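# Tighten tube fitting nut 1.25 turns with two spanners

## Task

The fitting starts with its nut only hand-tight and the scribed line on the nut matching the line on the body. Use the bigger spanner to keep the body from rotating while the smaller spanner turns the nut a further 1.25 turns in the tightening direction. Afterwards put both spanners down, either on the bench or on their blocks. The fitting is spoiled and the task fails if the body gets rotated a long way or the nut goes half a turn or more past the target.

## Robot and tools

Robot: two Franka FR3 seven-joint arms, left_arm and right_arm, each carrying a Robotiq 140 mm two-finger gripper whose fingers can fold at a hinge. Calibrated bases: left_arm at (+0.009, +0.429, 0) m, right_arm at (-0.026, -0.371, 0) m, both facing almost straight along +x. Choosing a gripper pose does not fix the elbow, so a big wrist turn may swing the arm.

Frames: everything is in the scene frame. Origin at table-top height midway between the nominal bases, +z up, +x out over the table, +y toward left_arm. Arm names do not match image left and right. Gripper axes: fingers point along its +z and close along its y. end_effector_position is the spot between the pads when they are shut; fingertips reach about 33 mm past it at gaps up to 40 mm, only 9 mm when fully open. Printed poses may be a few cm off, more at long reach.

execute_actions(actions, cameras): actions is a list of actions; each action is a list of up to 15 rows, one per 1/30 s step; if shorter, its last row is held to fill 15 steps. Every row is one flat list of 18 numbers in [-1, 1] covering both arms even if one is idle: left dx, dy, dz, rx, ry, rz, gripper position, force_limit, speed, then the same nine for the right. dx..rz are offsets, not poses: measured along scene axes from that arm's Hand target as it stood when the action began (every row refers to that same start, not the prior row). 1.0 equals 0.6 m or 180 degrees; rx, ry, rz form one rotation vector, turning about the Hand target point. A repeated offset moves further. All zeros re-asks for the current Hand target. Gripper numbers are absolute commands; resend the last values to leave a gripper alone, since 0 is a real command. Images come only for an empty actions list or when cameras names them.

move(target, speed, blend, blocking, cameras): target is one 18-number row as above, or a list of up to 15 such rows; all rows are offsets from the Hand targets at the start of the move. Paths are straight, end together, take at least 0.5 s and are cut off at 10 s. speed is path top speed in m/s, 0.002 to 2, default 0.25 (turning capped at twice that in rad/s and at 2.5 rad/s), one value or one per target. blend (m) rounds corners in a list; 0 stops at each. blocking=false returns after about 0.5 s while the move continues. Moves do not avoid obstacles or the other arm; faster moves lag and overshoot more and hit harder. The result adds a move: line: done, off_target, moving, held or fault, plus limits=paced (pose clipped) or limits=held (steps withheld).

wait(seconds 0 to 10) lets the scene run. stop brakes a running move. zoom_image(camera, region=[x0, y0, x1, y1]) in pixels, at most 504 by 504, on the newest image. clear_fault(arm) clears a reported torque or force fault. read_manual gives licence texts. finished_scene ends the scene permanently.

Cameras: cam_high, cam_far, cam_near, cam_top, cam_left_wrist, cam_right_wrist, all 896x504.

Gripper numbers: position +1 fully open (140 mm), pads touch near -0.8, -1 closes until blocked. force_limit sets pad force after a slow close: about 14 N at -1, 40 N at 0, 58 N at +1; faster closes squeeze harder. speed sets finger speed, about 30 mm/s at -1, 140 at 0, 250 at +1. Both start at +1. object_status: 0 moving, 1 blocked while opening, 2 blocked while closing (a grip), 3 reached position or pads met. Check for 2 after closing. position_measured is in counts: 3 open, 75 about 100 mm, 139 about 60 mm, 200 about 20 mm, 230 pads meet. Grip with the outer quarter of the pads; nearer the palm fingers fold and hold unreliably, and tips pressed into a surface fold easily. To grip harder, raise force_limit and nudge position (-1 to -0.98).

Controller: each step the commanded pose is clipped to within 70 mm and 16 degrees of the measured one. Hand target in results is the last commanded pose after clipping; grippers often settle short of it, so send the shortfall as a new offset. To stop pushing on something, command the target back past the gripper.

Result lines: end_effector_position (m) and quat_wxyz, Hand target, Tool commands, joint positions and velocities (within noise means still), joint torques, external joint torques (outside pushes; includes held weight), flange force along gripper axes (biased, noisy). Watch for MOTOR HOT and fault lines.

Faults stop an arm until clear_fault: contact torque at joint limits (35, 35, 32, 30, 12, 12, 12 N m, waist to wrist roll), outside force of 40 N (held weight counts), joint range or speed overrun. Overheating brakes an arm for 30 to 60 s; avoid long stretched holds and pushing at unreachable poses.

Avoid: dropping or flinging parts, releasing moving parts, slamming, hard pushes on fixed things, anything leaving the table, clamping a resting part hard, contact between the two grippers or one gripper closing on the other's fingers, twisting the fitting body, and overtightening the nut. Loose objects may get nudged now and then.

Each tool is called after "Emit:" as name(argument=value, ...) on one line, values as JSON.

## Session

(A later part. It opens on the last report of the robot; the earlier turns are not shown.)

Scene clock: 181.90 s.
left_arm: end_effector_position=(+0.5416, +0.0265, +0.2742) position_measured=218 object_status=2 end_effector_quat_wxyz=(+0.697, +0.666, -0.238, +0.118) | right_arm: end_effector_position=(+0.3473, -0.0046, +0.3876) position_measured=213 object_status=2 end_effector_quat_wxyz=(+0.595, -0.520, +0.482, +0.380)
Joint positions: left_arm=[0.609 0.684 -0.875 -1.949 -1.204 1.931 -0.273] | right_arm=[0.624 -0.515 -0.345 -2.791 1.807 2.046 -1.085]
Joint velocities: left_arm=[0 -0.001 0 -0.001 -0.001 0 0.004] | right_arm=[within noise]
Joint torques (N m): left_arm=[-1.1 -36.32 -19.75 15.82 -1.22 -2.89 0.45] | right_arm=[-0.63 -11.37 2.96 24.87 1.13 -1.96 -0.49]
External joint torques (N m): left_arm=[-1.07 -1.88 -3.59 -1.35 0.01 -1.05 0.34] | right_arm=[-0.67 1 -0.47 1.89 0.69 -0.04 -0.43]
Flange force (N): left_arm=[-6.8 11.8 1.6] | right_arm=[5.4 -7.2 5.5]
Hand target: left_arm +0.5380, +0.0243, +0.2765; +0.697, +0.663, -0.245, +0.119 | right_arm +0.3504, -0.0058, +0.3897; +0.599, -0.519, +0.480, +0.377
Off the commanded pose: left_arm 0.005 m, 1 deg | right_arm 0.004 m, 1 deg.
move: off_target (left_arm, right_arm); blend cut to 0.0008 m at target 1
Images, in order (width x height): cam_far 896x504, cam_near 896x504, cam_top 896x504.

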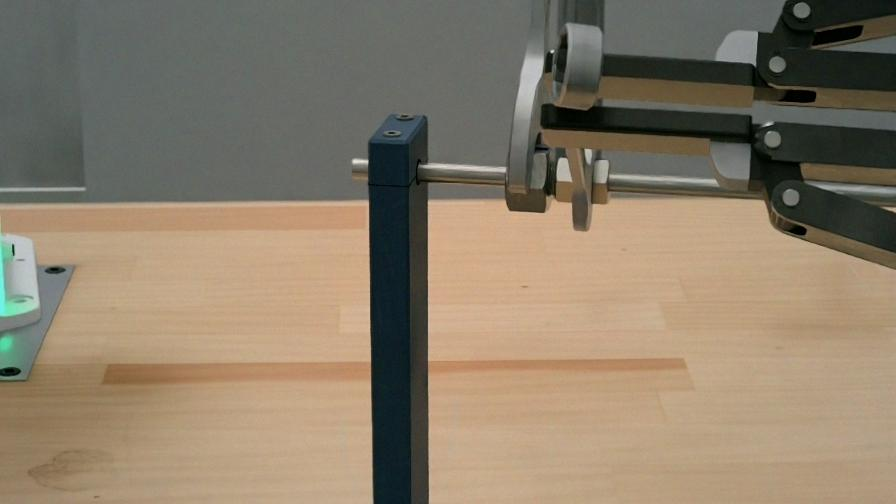

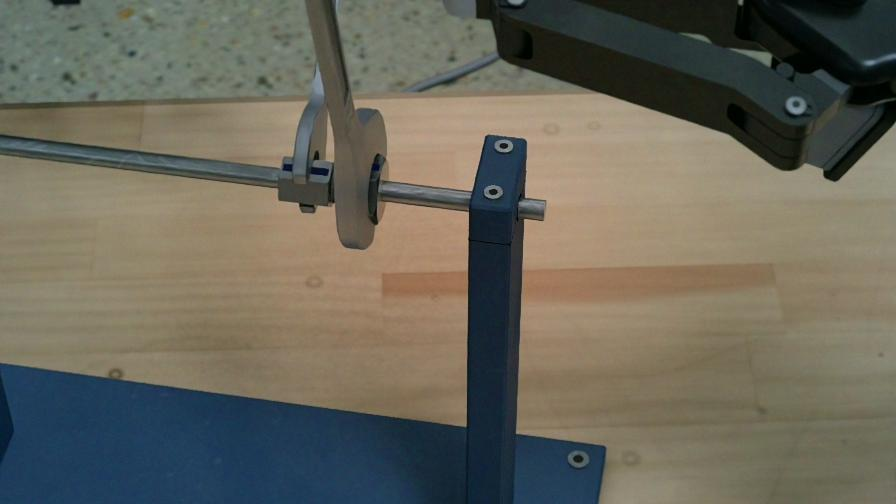

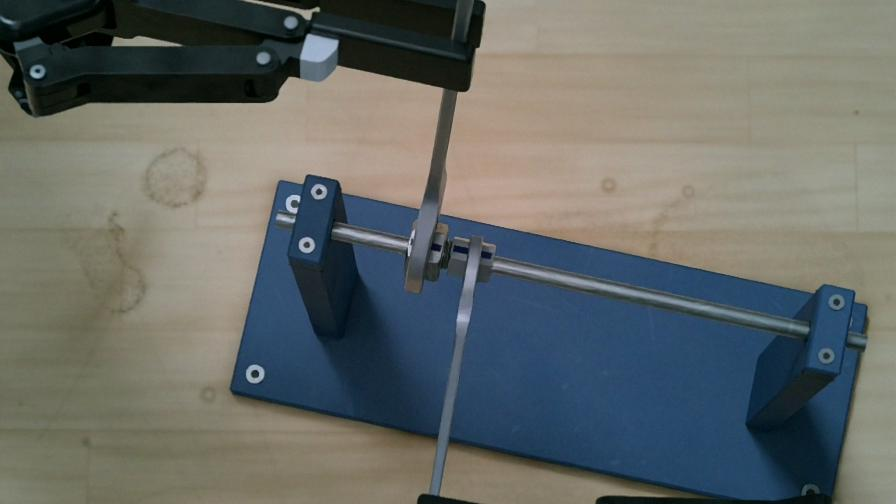

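Emit:
move(target=[[-0.0350,0.0065,0.0520,-0.01525,-0.0819,0,-0.98,0.2,-1,0,0,0,0,0,0,-0.98,0.3,-1],[-0.0820,0.0153,0.0932,-0.0305,-0.1638,0,-0.98,0.2,-1,0,0,0,0,0,0,-0.98,0.3,-1],[-0.1380,0.0257,0.1207,-0.0458,-0.2458,0,-0.98,0.2,-1,0,0,0,0,0,0,-0.98,0.3,-1]], speed=0.08, blend=0.005, cameras=["cam_near","cam_top","cam_far","cam_high"])

Emit:
zoom_image(camera="cam_near", region=[260, 100, 420, 260])

Emit:
zoom_image(camera="cam_far", region=[480, 100, 660, 240])

Scene clock: 188.90 s.
left_arm: end_effector_position=(+0.4593, +0.0425, +0.3451) position_measured=218 object_status=2 end_effector_quat_wxyz=(+0.597, +0.529, -0.474, +0.373) | right_arm: end_effector_position=(+0.3473, -0.0046, +0.3876) position_measured=213 object_status=2 end_effector_quat_wxyz=(+0.595, -0.520, +0.482, +0.380)
Joint positions: left_arm=[1.101 0.481 -1.342 -2.258 -1.265 1.946 0.478] | right_arm=[0.624 -0.515 -0.345 -2.791 1.807 2.046 -1.085]
Joint velocities: left_arm=[0 0.001 0 0.002 0 0 0.005] | right_arm=[within noise]
Joint torques (N m): left_arm=[-1.29 -14.98 -18.32 18.45 -1.58 -3.25 0.82] | right_arm=[-0.67 -11.33 2.96 24.85 1.13 -1.95 -0.46]
External joint torques (N m): left_arm=[-1.36 0.68 -4.79 0.02 -0.33 -1.49 0.76] | right_arm=[-0.63 1.09 -0.39 1.82 0.68 -0.05 -0.4]
Flange force (N): left_arm=[5.5 14.0 2.5] | right_arm=[5.5 -7.2 5.7]
Hand target: left_arm +0.4552, +0.0397, +0.3489; +0.599, +0.519, -0.480, +0.377 | right_arm +0.3504, -0.0058, +0.3897; +0.599, -0.519, +0.480, +0.377
Off the commanded pose: left_arm 0.006 m, 1 deg | right_arm 0.004 m, 1 deg.
move: off_target (left_arm, right_arm)
Images, in order (width x height): cam_high 896x504, cam_far 896x504, cam_near 896x504, cam_top 896x504.

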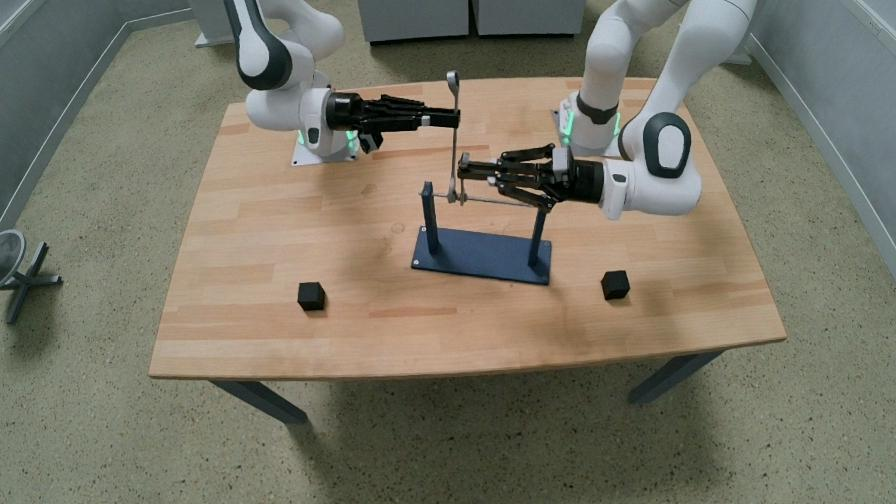

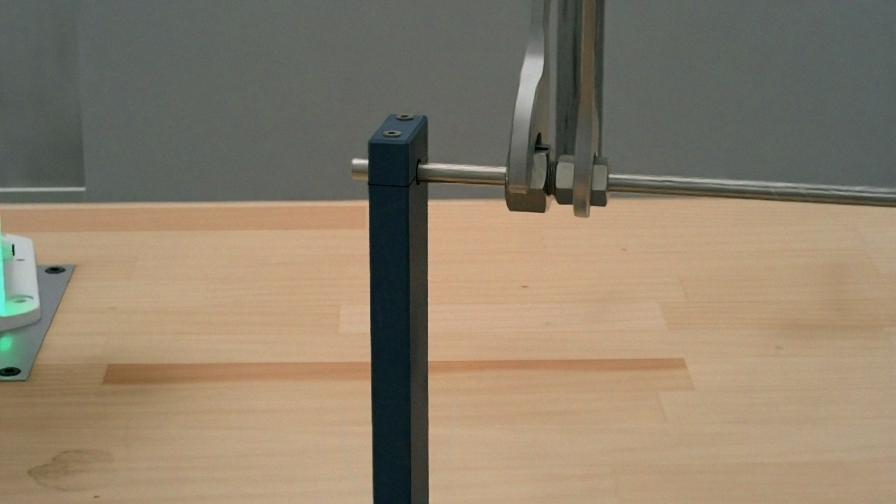

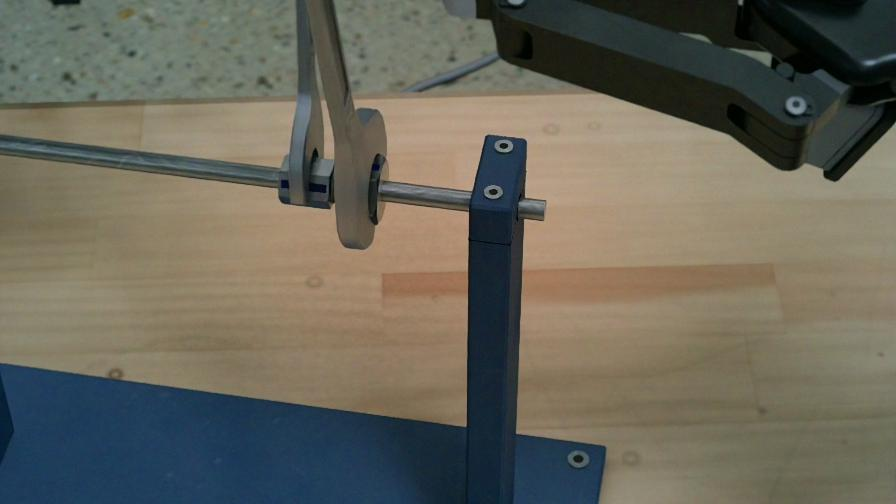

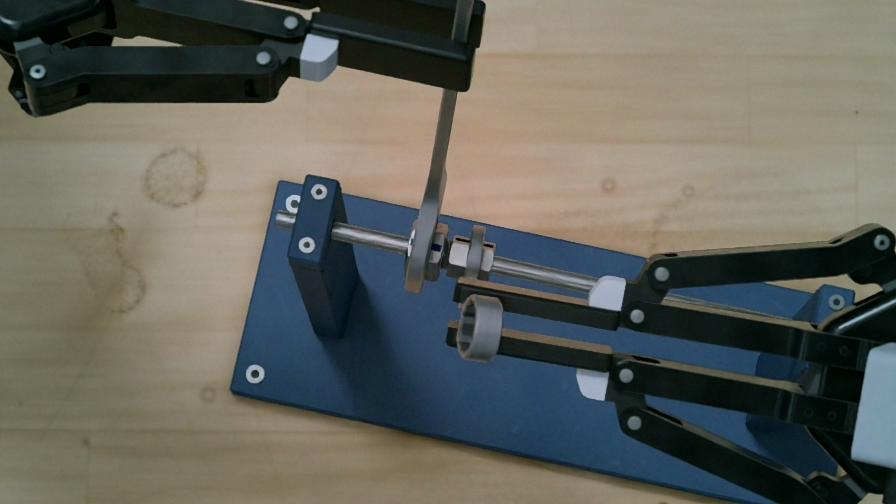

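Scaled by 3.150 from the camera's 896x504 image, which has a finer 1280x720 frame.

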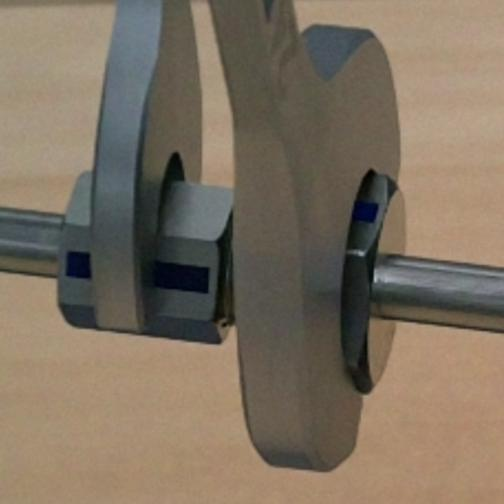

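Scaled by 2.800 from the camera's 896x504 image, which has a finer 1280x720 frame.

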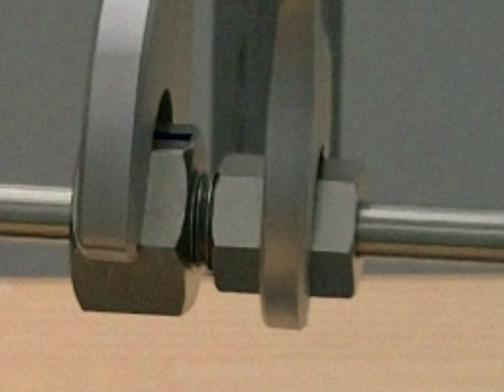

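Emit:
zoom_image(camera="cam_near", region=[270, 140, 345, 220])

Emit:
zoom_image(camera="cam_far", region=[545, 135, 620, 225])

Scaled by 6.300 from the camera's 896x504 image, which has a finer 1280x720 frame.

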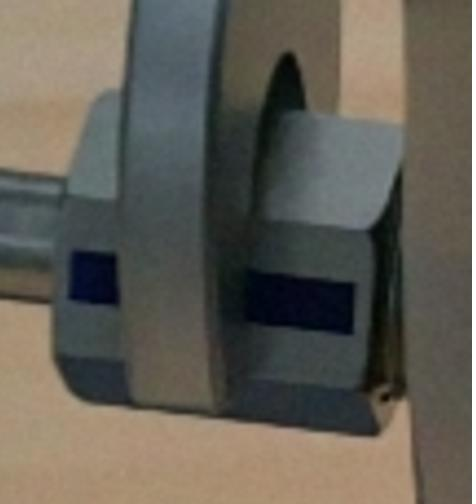

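Scaled by 5.600 from the camera's 896x504 image, which has a finer 1280x720 frame.

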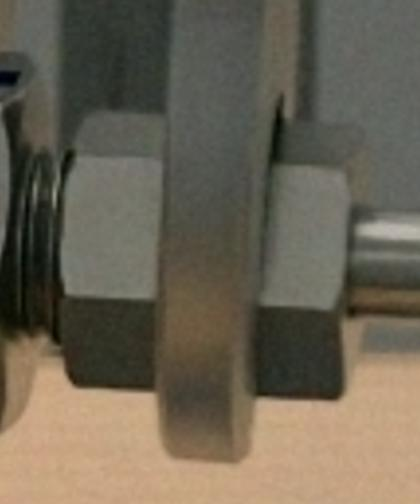

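Emit:
move(target=[-0.0118,0.0022,0.0035,-0.00305,-0.01638,0,-0.98,0.2,-1,0,0,0,0,0,0,-0.98,0.3,-1], speed=0.05, cameras=["cam_near","cam_top","cam_far"])

Emit:
zoom_image(camera="cam_near", region=[270, 140, 345, 220])

Emit:
zoom_image(camera="cam_far", region=[545, 135, 620, 225])

Scene clock: 194.60 s.
left_arm: end_effector_position=(+0.4522, +0.0438, +0.3471) position_measured=218 object_status=2 end_effector_quat_wxyz=(+0.587, +0.516, -0.488, +0.388) | right_arm: end_effector_position=(+0.3473, -0.0046, +0.3876) position_measured=213 object_status=2 end_effector_quat_wxyz=(+0.595, -0.520, +0.482, +0.380)
Joint positions: left_arm=[1.149 0.482 -1.389 -2.282 -1.265 1.953 0.529] | right_arm=[0.624 -0.515 -0.345 -2.791 1.807 2.046 -1.085]
Joint torques (N m): left_arm=[-1.25 -13.45 -18.23 18.6 -1.47 -3.25 0.93] | right_arm=[-0.65 -11.36 2.95 24.84 1.13 -1.95 -0.49]
External joint torques (N m): left_arm=[-1.3 0.66 -4.7 0.24 -0.24 -1.49 0.88] | right_arm=[-0.58 1.07 -0.37 1.84 0.68 -0.05 -0.44]
Flange force (N): left_arm=[6.8 14.4 2.2] | right_arm=[5.6 -7.1 5.8]
Hand target: left_arm +0.4481, +0.0410, +0.3510; +0.589, +0.506, -0.494, +0.392 | right_arm +0.3504, -0.0058, +0.3897; +0.599, -0.519, +0.480, +0.377
Off the commanded pose: left_arm 0.006 m, 1 deg | right_arm 0.004 m, 1 deg.
move: off_target (left_arm, right_arm)
Images, in order (width x height): cam_far 896x504, cam_near 896x504, cam_top 896x504.

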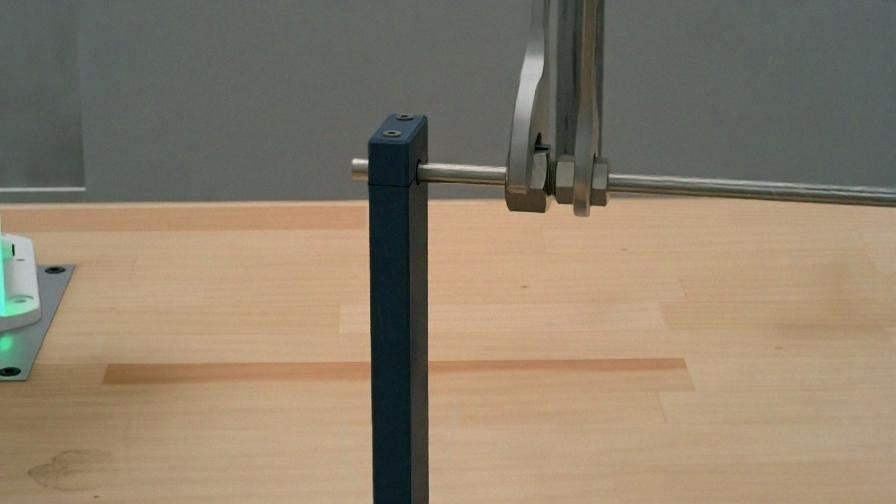

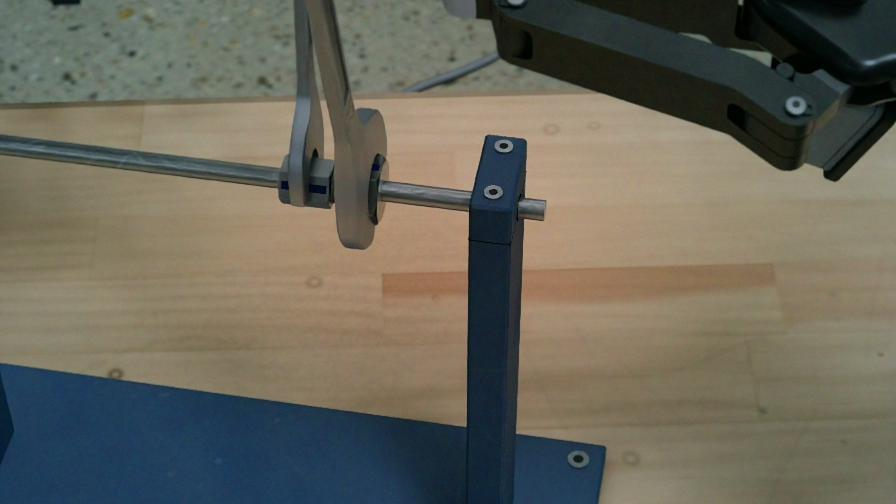

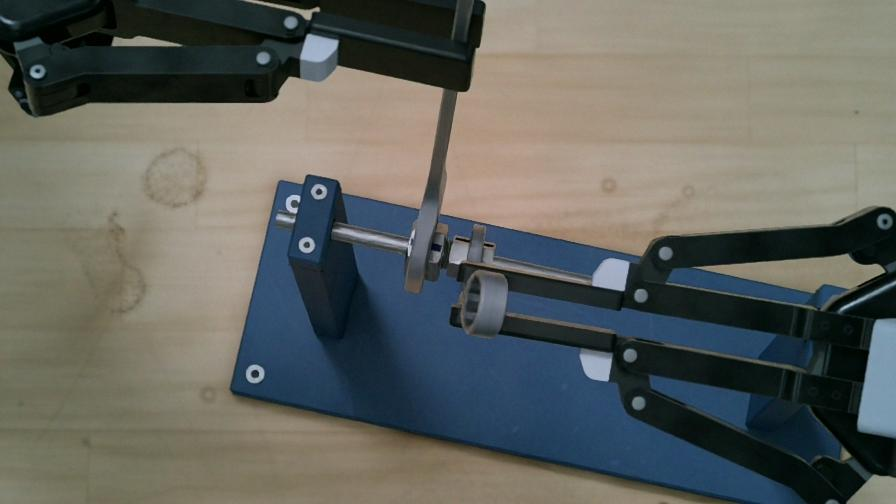

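Scaled by 6.300 from the camera's 896x504 image, which has a finer 1280x720 frame.

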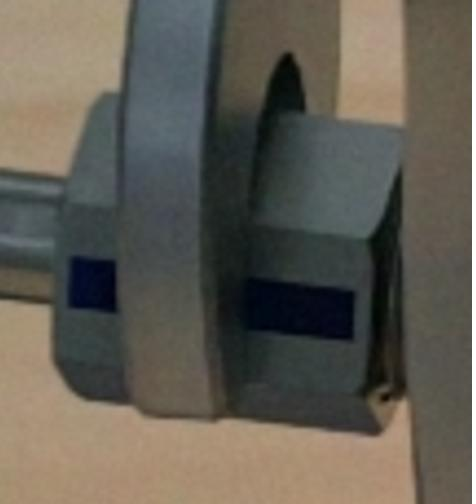

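Scaled by 5.600 from the camera's 896x504 image, which has a finer 1280x720 frame.

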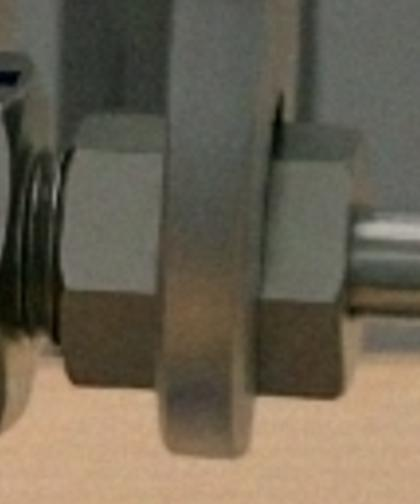

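Emit:
move(target=[[0.0118,-0.0022,-0.0035,0.00305,0.01638,0,-0.98,0.2,-1,0,0,0,0,0,0,-0.98,0.3,-1],[0.0405,-0.0075,0.0470,0.00305,0.01638,0,-0.98,0.2,-1,0,0,0,0,0,0,-0.98,0.3,-1],[0.1285,-0.0238,-0.0058,0.02338,0.12561,0,-0.98,0.2,-1,0,0,0,0,0,0,-0.98,0.3,-1],[0.1935,-0.0360,-0.0860,0.04372,0.23483,0,-0.98,0.2,-1,0,0,0,0,0,0,-0.98,0.3,-1],[0.2277,-0.0423,-0.1840,0.06405,0.34405,0,-0.98,0.2,-1,0,0,0,0,0,0,-0.98,0.3,-1]], speed=[0.04,0.06,0.2,0.2,0.2], blend=[0.001,0.002,0.01,0.01,0], cameras=["cam_near","cam_top","cam_far"])

Scene clock: 201.27 s.
left_arm: end_effector_position=(+0.5863, +0.0163, +0.2392) position_measured=218 object_status=2 end_effector_quat_wxyz=(+0.706, +0.690, -0.157, +0.032) | right_arm: end_effector_position=(+0.3473, -0.0046, +0.3876) position_measured=213 object_status=2 end_effector_quat_wxyz=(+0.595, -0.520, +0.482, +0.380)
Joint positions: left_arm=[0.483 0.846 -0.787 -1.749 -1.133 1.939 -0.551] | right_arm=[0.624 -0.515 -0.345 -2.791 1.807 2.046 -1.085]
Joint velocities: left_arm=[-0.001 -0.001 0.001 0 0.001 -0.001 -0.006] | right_arm=[within noise]
Joint torques (N m): left_arm=[-0.95 -42.96 -19.85 17.14 -1.36 -2.35 -0.21] | right_arm=[-0.67 -11.38 2.94 24.84 1.12 -1.95 -0.51]
External joint torques (N m): left_arm=[-1.17 -1.73 -1.98 0.2 -0.1 -0.6 -0.32] | right_arm=[-0.7 1.03 -0.48 1.86 0.68 -0.03 -0.45]
Flange force (N): left_arm=[-0.6 4.9 1.3] | right_arm=[5.6 -7.2 5.5]
Hand target: left_arm +0.5847, +0.0156, +0.2406; +0.707, +0.689, -0.156, +0.027 | right_arm +0.3504, -0.0058, +0.3897; +0.599, -0.519, +0.480, +0.377
Off the commanded pose: left_arm 0.002 m, 1 deg | right_arm 0.004 m, 1 deg.
move: off_target (right_arm)
Images, in order (width x height): cam_far 896x504, cam_near 896x504, cam_top 896x504.

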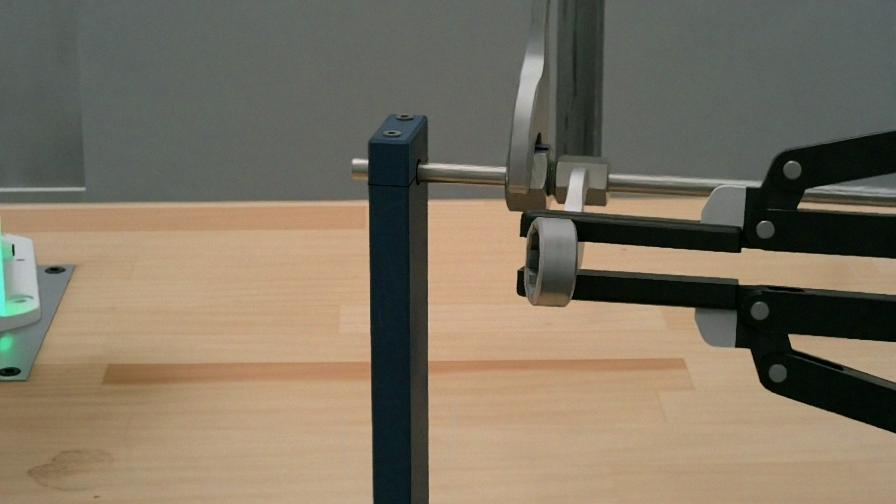

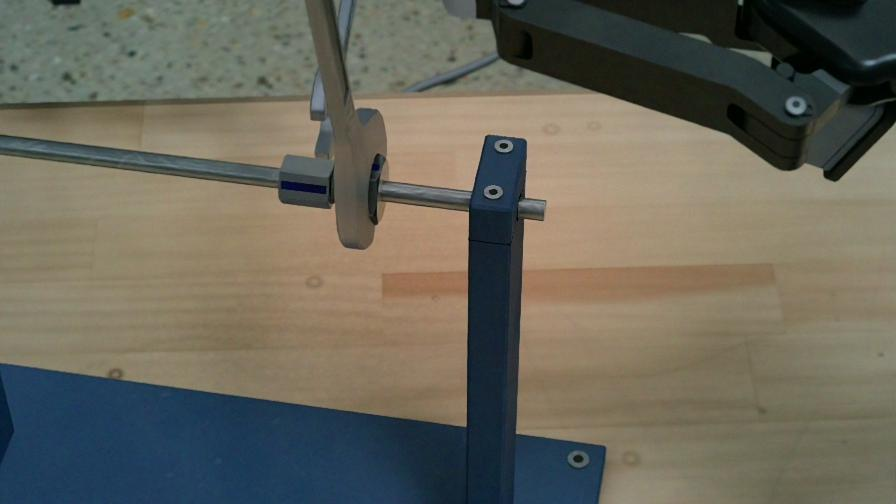

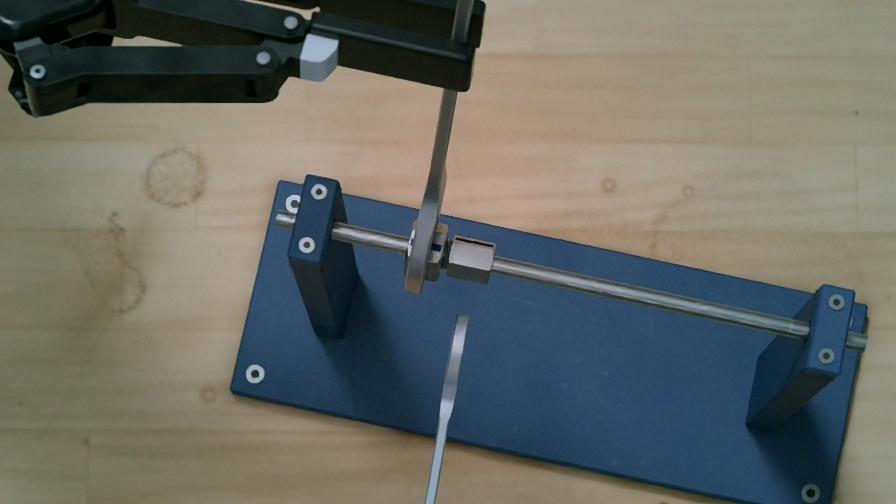

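Emit:
zoom_image(camera="cam_far", region=[500, 120, 640, 240])

Emit:
zoom_image(camera="cam_near", region=[260, 60, 380, 220])

Emit:
zoom_image(camera="cam_top", region=[400, 220, 540, 340])

Scaled by 3.600 from the camera's 896x504 image, which has a finer 1280x720 frame.

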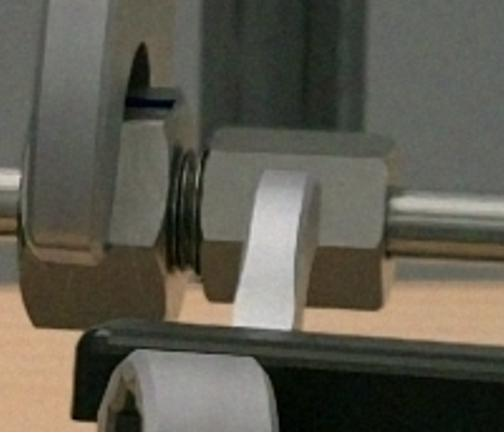

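Scaled by 3.150 from the camera's 896x504 image, which has a finer 1280x720 frame.

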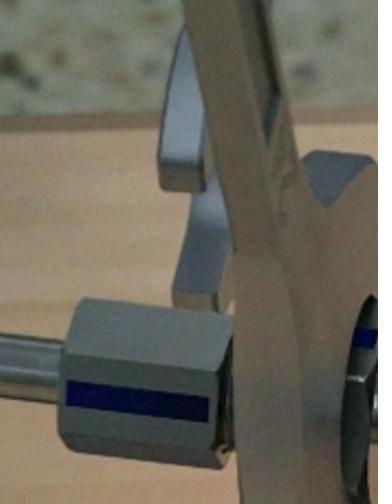

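Scaled by 3.600 from the camera's 896x504 image, which has a finer 1280x720 frame.

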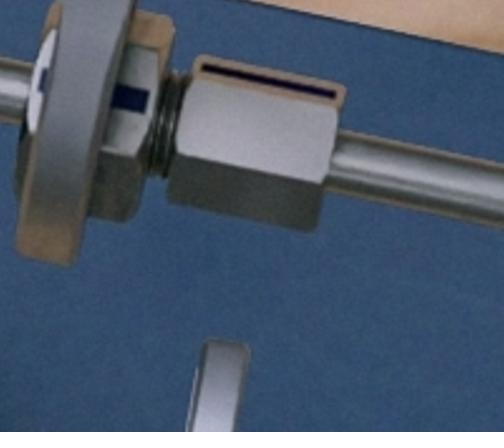

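Emit:
move(target=[[0,0,0,0.0008,0.0044,0,-0.98,0.2,-1,0,0,0,0,0,0,-0.98,0.3,-1],[-0.0573,0.0107,0,0.0008,0.0044,0,-0.98,0.2,-1,0,0,0,0,0,0,-0.98,0.3,-1]], speed=[0.04,0.04], cameras=["cam_near","cam_top","cam_far"])

Emit:
zoom_image(camera="cam_far", region=[500, 120, 640, 240])

Emit:
zoom_image(camera="cam_near", region=[260, 120, 380, 240])

Scene clock: 206.07 s.
left_arm: end_effector_position=(+0.5615, +0.0283, +0.2382) position_measured=218 object_status=2 end_effector_quat_wxyz=(+0.704, +0.695, -0.143, +0.030) | right_arm: end_effector_position=(+0.3473, -0.0046, +0.3876) position_measured=213 object_status=2 end_effector_quat_wxyz=(+0.595, -0.520, +0.482, +0.380)
Joint positions: left_arm=[0.56 0.781 -0.826 -1.88 -1.166 1.961 -0.519] | right_arm=[0.624 -0.515 -0.345 -2.791 1.807 2.046 -1.085]
Joint velocities: left_arm=[0.002 -0.001 -0.001 0 0 -0.001 0.004] | right_arm=[within noise]
Joint torques (N m): left_arm=[-3.65 -38.54 -21.58 10.86 0.32 -4.16 0.12] | right_arm=[-0.68 -11.37 2.95 24.86 1.12 -1.94 -0.47]
External joint torques (N m): left_arm=[-3.63 -0.91 -4.16 -5.47 1.47 -2.3 0.01] | right_arm=[-0.64 1.1 -0.4 1.84 0.67 -0.02 -0.42]
Flange force (N): left_arm=[-16.4 10.1 1.9] | right_arm=[5.6 -7.2 5.7]
Hand target: left_arm +0.5503, +0.0221, +0.2406; +0.707, +0.690, -0.151, +0.022 | right_arm +0.3504, -0.0058, +0.3897; +0.599, -0.519, +0.480, +0.377
Off the commanded pose: left_arm 0.013 m, 2 deg | right_arm 0.004 m, 1 deg.
move: off_target (left_arm, right_arm)
Images, in order (width x height): cam_far 896x504, cam_near 896x504, cam_top 896x504.

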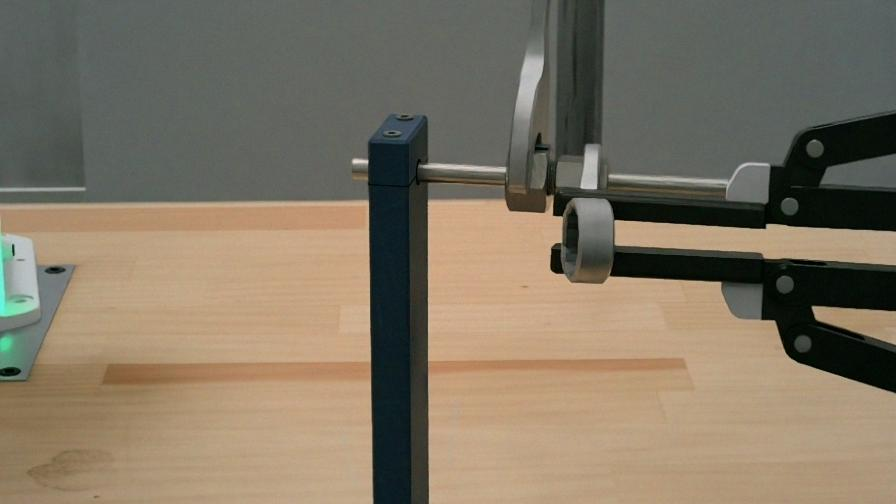

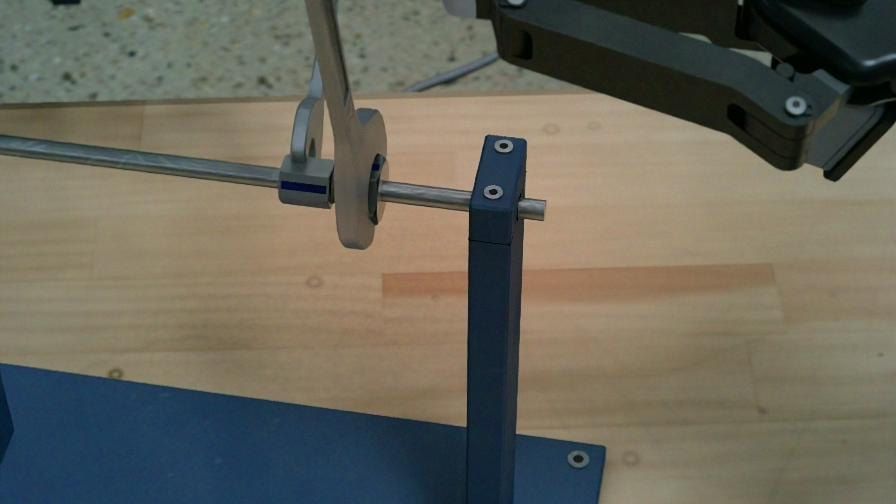

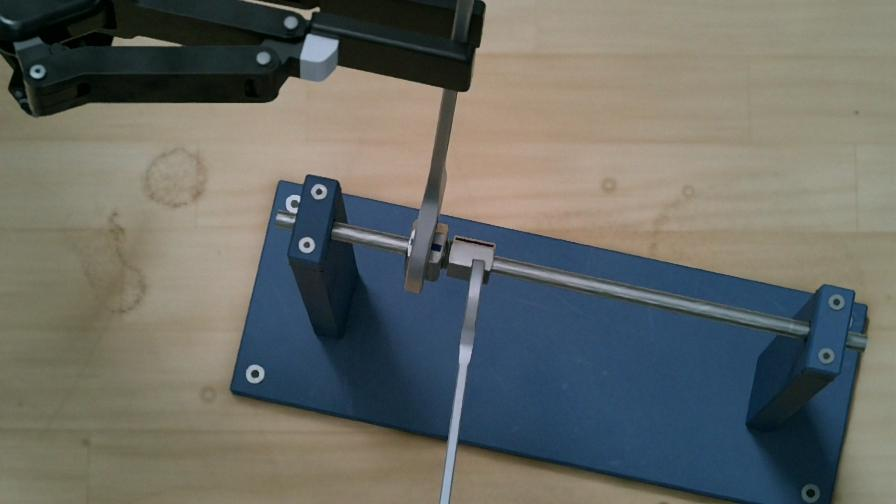

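Scaled by 3.600 from the camera's 896x504 image, which has a finer 1280x720 frame.

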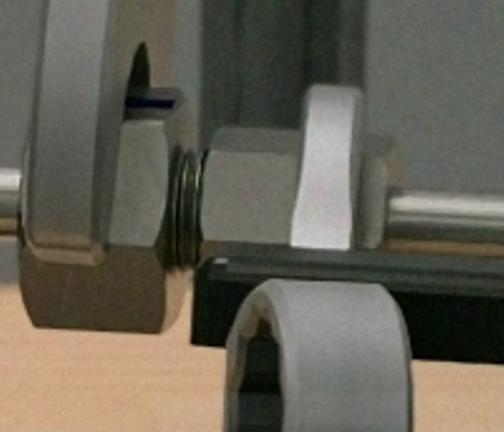

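Scaled by 4.200 from the camera's 896x504 image, which has a finer 1280x720 frame.

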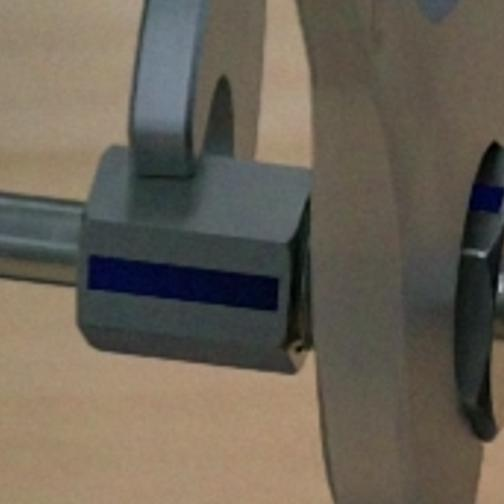

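Emit:
move(target=[[0.0167,-0.0042,0,0,0,0,-0.98,0.2,-1,0,0,0,0,0,0,-0.98,0.3,-1],[0.0100,-0.0033,0.0008,-0.0015,-0.0082,0,-0.98,0.2,-1,0,0,0,0,0,0,-0.98,0.3,-1],[0.0067,-0.0020,-0.0008,0.0015,0.0082,0,-0.98,0.2,-1,0,0,0,0,0,0,-0.98,0.3,-1],[0.0033,-0.0013,0,0,0,0,-0.98,0.2,-1,0,0,0,0,0,0,-0.98,0.3,-1]], speed=0.04, blend=[0.001,0.001,0.001,0], cameras=["cam_near","cam_far","cam_top"])

Emit:
zoom_image(camera="cam_far", region=[500, 120, 640, 240])

Emit:
zoom_image(camera="cam_near", region=[260, 120, 380, 240])

Scene clock: 213.43 s.
left_arm: end_effector_position=(+0.5606, +0.0255, +0.2383) position_measured=218 object_status=2 end_effector_quat_wxyz=(+0.705, +0.694, -0.145, +0.029) | right_arm: end_effector_position=(+0.3473, -0.0046, +0.3876) position_measured=213 object_status=2 end_effector_quat_wxyz=(+0.595, -0.520, +0.482, +0.380)
Joint positions: left_arm=[0.56 0.791 -0.834 -1.875 -1.157 1.964 -0.522] | right_arm=[0.624 -0.515 -0.345 -2.791 1.807 2.046 -1.085]
Joint velocities: left_arm=[0.002 0.001 -0.002 -0.003 0 0.001 0.005] | right_arm=[within noise]
Joint torques (N m): left_arm=[-1.89 -38.83 -21.77 12.39 -0.05 -3.76 0.11] | right_arm=[-0.69 -11.38 2.96 24.86 1.12 -1.96 -0.49]
External joint torques (N m): left_arm=[-1.97 -1.11 -4.11 -3.89 1.11 -1.92 0] | right_arm=[-0.65 1.04 -0.37 1.86 0.67 -0.05 -0.44]
Flange force (N): left_arm=[-13.9 10.4 0.6] | right_arm=[5.5 -7.1 5.7]
Hand target: left_arm +0.5523, +0.0213, +0.2406; +0.707, +0.690, -0.151, +0.022 | right_arm +0.3504, -0.0058, +0.3897; +0.599, -0.519, +0.480, +0.377
Off the commanded pose: left_arm 0.010 m, 1 deg | right_arm 0.004 m, 1 deg.
move: off_target (left_arm, right_arm)
Images, in order (width x height): cam_far 896x504, cam_near 896x504, cam_top 896x504.

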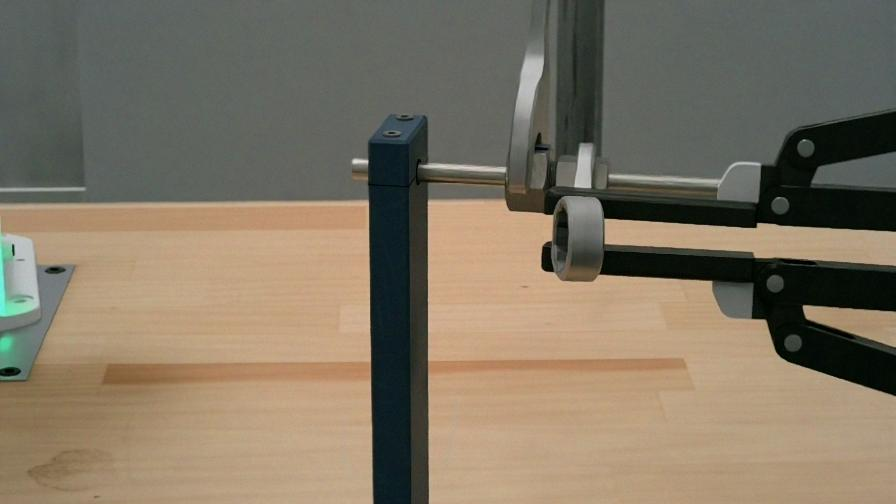

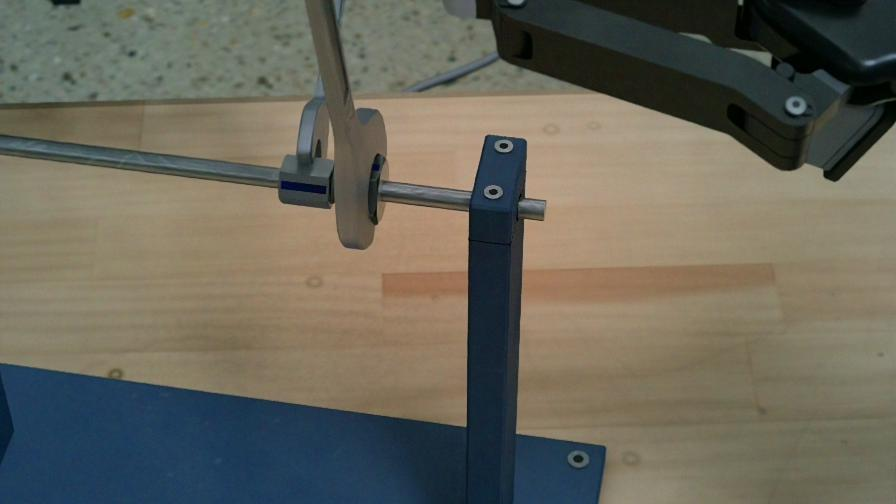

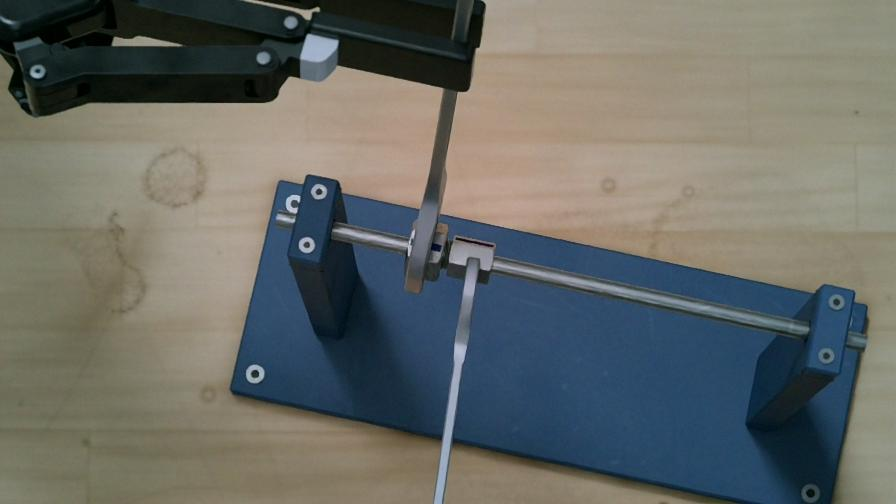

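Scaled by 3.600 from the camera's 896x504 image, which has a finer 1280x720 frame.

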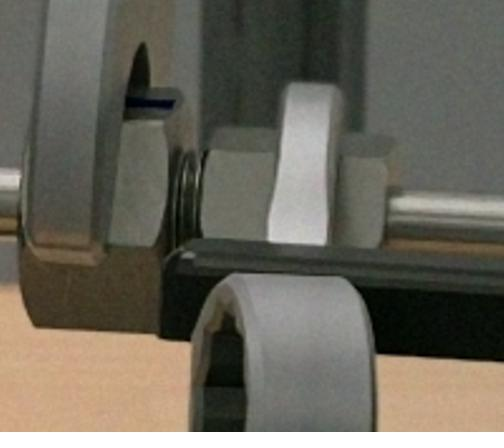

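Scaled by 4.200 from the camera's 896x504 image, which has a finer 1280x720 frame.

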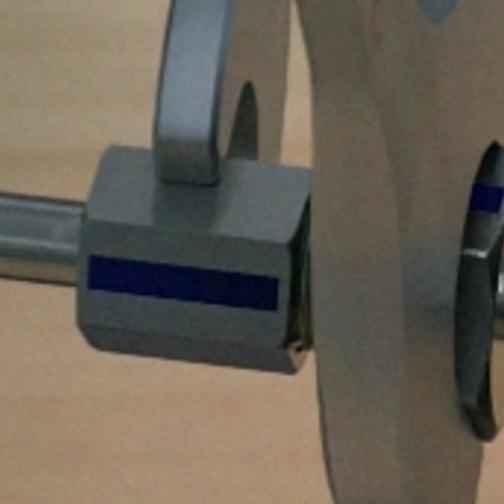

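Emit:
move(target=[[0.0250,-0.0050,0,0,0,0,-0.98,0.2,-1,0,0,0,0,0,0,-0.98,0.3,-1],[0.0250,-0.0050,0.0008,-0.0012,-0.0066,0,-0.98,0.2,-1,0,0,0,0,0,0,-0.98,0.3,-1],[0.0040,-0.0010,0.0008,-0.0012,-0.0066,0,-0.98,0.2,-1,0,0,0,0,0,0,-0.98,0.3,-1]], speed=0.04, blend=0.001, cameras=["cam_near","cam_far","cam_top"])

Emit:
zoom_image(camera="cam_far", region=[500, 120, 640, 240])

Emit:
zoom_image(camera="cam_near", region=[260, 120, 380, 240])

Scene clock: 217.90 s.
left_arm: end_effector_position=(+0.5594, +0.0234, +0.2399) position_measured=218 object_status=2 end_effector_quat_wxyz=(+0.706, +0.691, -0.153, +0.031) | right_arm: end_effector_position=(+0.3473, -0.0046, +0.3876) position_measured=213 object_status=2 end_effector_quat_wxyz=(+0.595, -0.520, +0.482, +0.380)
Joint positions: left_arm=[0.562 0.801 -0.843 -1.868 -1.145 1.963 -0.515] | right_arm=[0.624 -0.515 -0.345 -2.791 1.807 2.046 -1.085]
Joint torques (N m): left_arm=[-1.68 -39 -21.24 13.13 -0.54 -2.81 0.41] | right_arm=[-0.66 -11.38 2.97 24.86 1.13 -1.94 -0.46]
External joint torques (N m): left_arm=[-1.85 -1.32 -3.37 -3.05 0.63 -0.98 0.3] | right_arm=[-0.69 1.1 -0.44 1.82 0.69 -0.02 -0.41]
Flange force (N): left_arm=[-12.0 9.0 2.1] | right_arm=[5.6 -7.2 5.6]
Hand target: left_arm +0.5547, +0.0207, +0.2411; +0.707, +0.689, -0.158, +0.030 | right_arm +0.3504, -0.0058, +0.3897; +0.599, -0.519, +0.480, +0.377
Off the commanded pose: left_arm 0.006 m, 1 deg | right_arm 0.004 m, 1 deg.
move: off_target (left_arm, right_arm)
Images, in order (width x height): cam_far 896x504, cam_near 896x504, cam_top 896x504.

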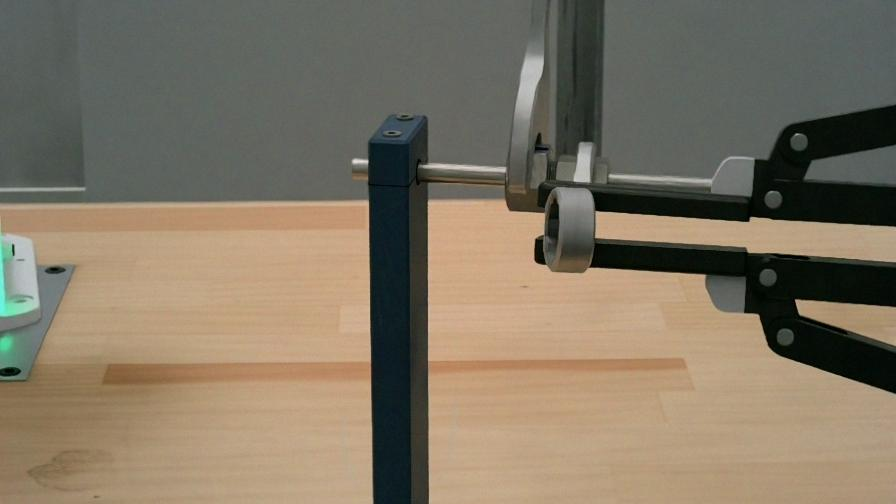

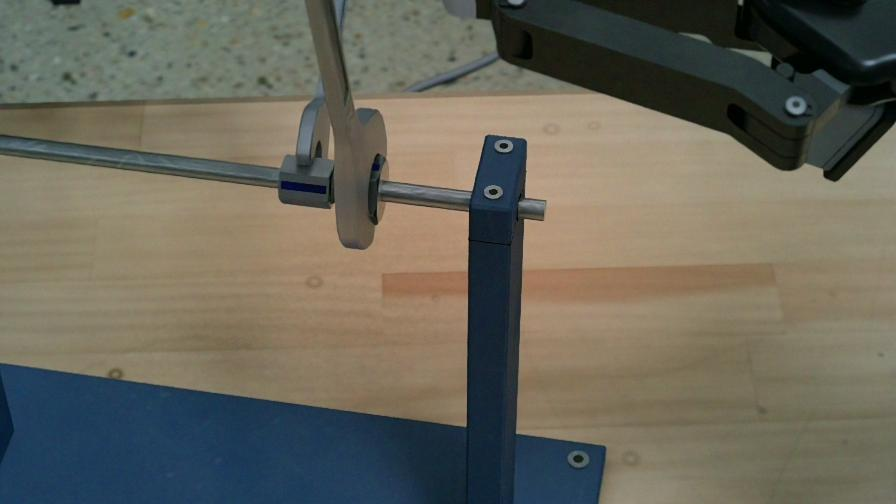

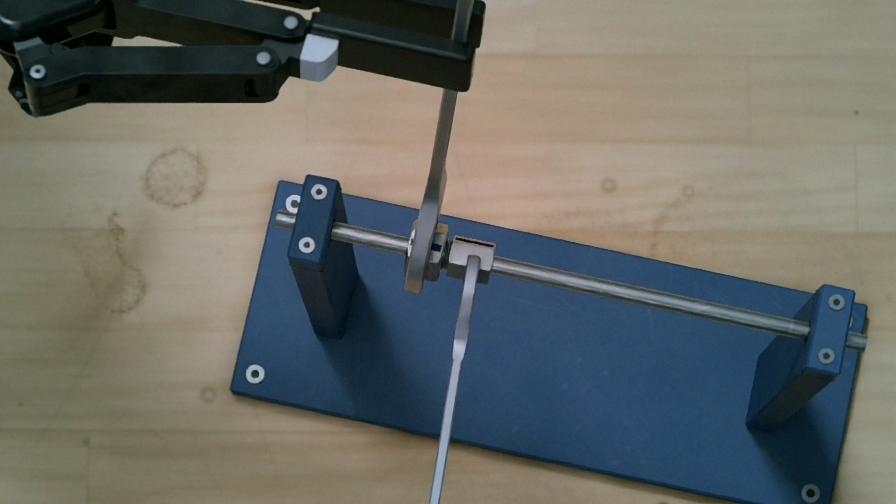

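Scaled by 3.600 from the camera's 896x504 image, which has a finer 1280x720 frame.

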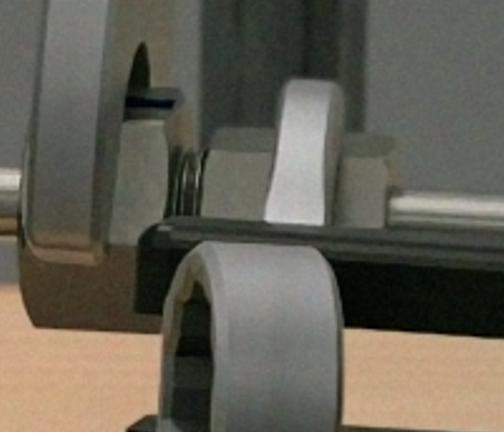

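Scaled by 4.200 from the camera's 896x504 image, which has a finer 1280x720 frame.

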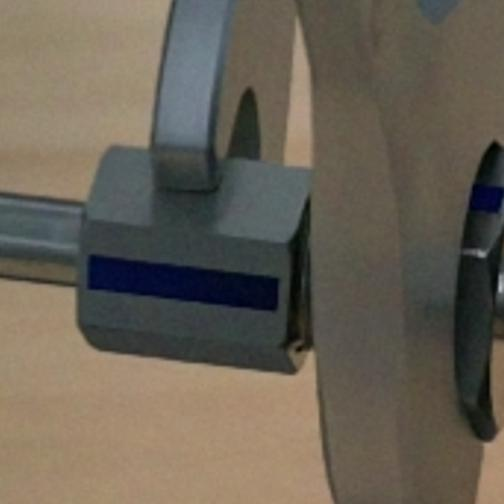

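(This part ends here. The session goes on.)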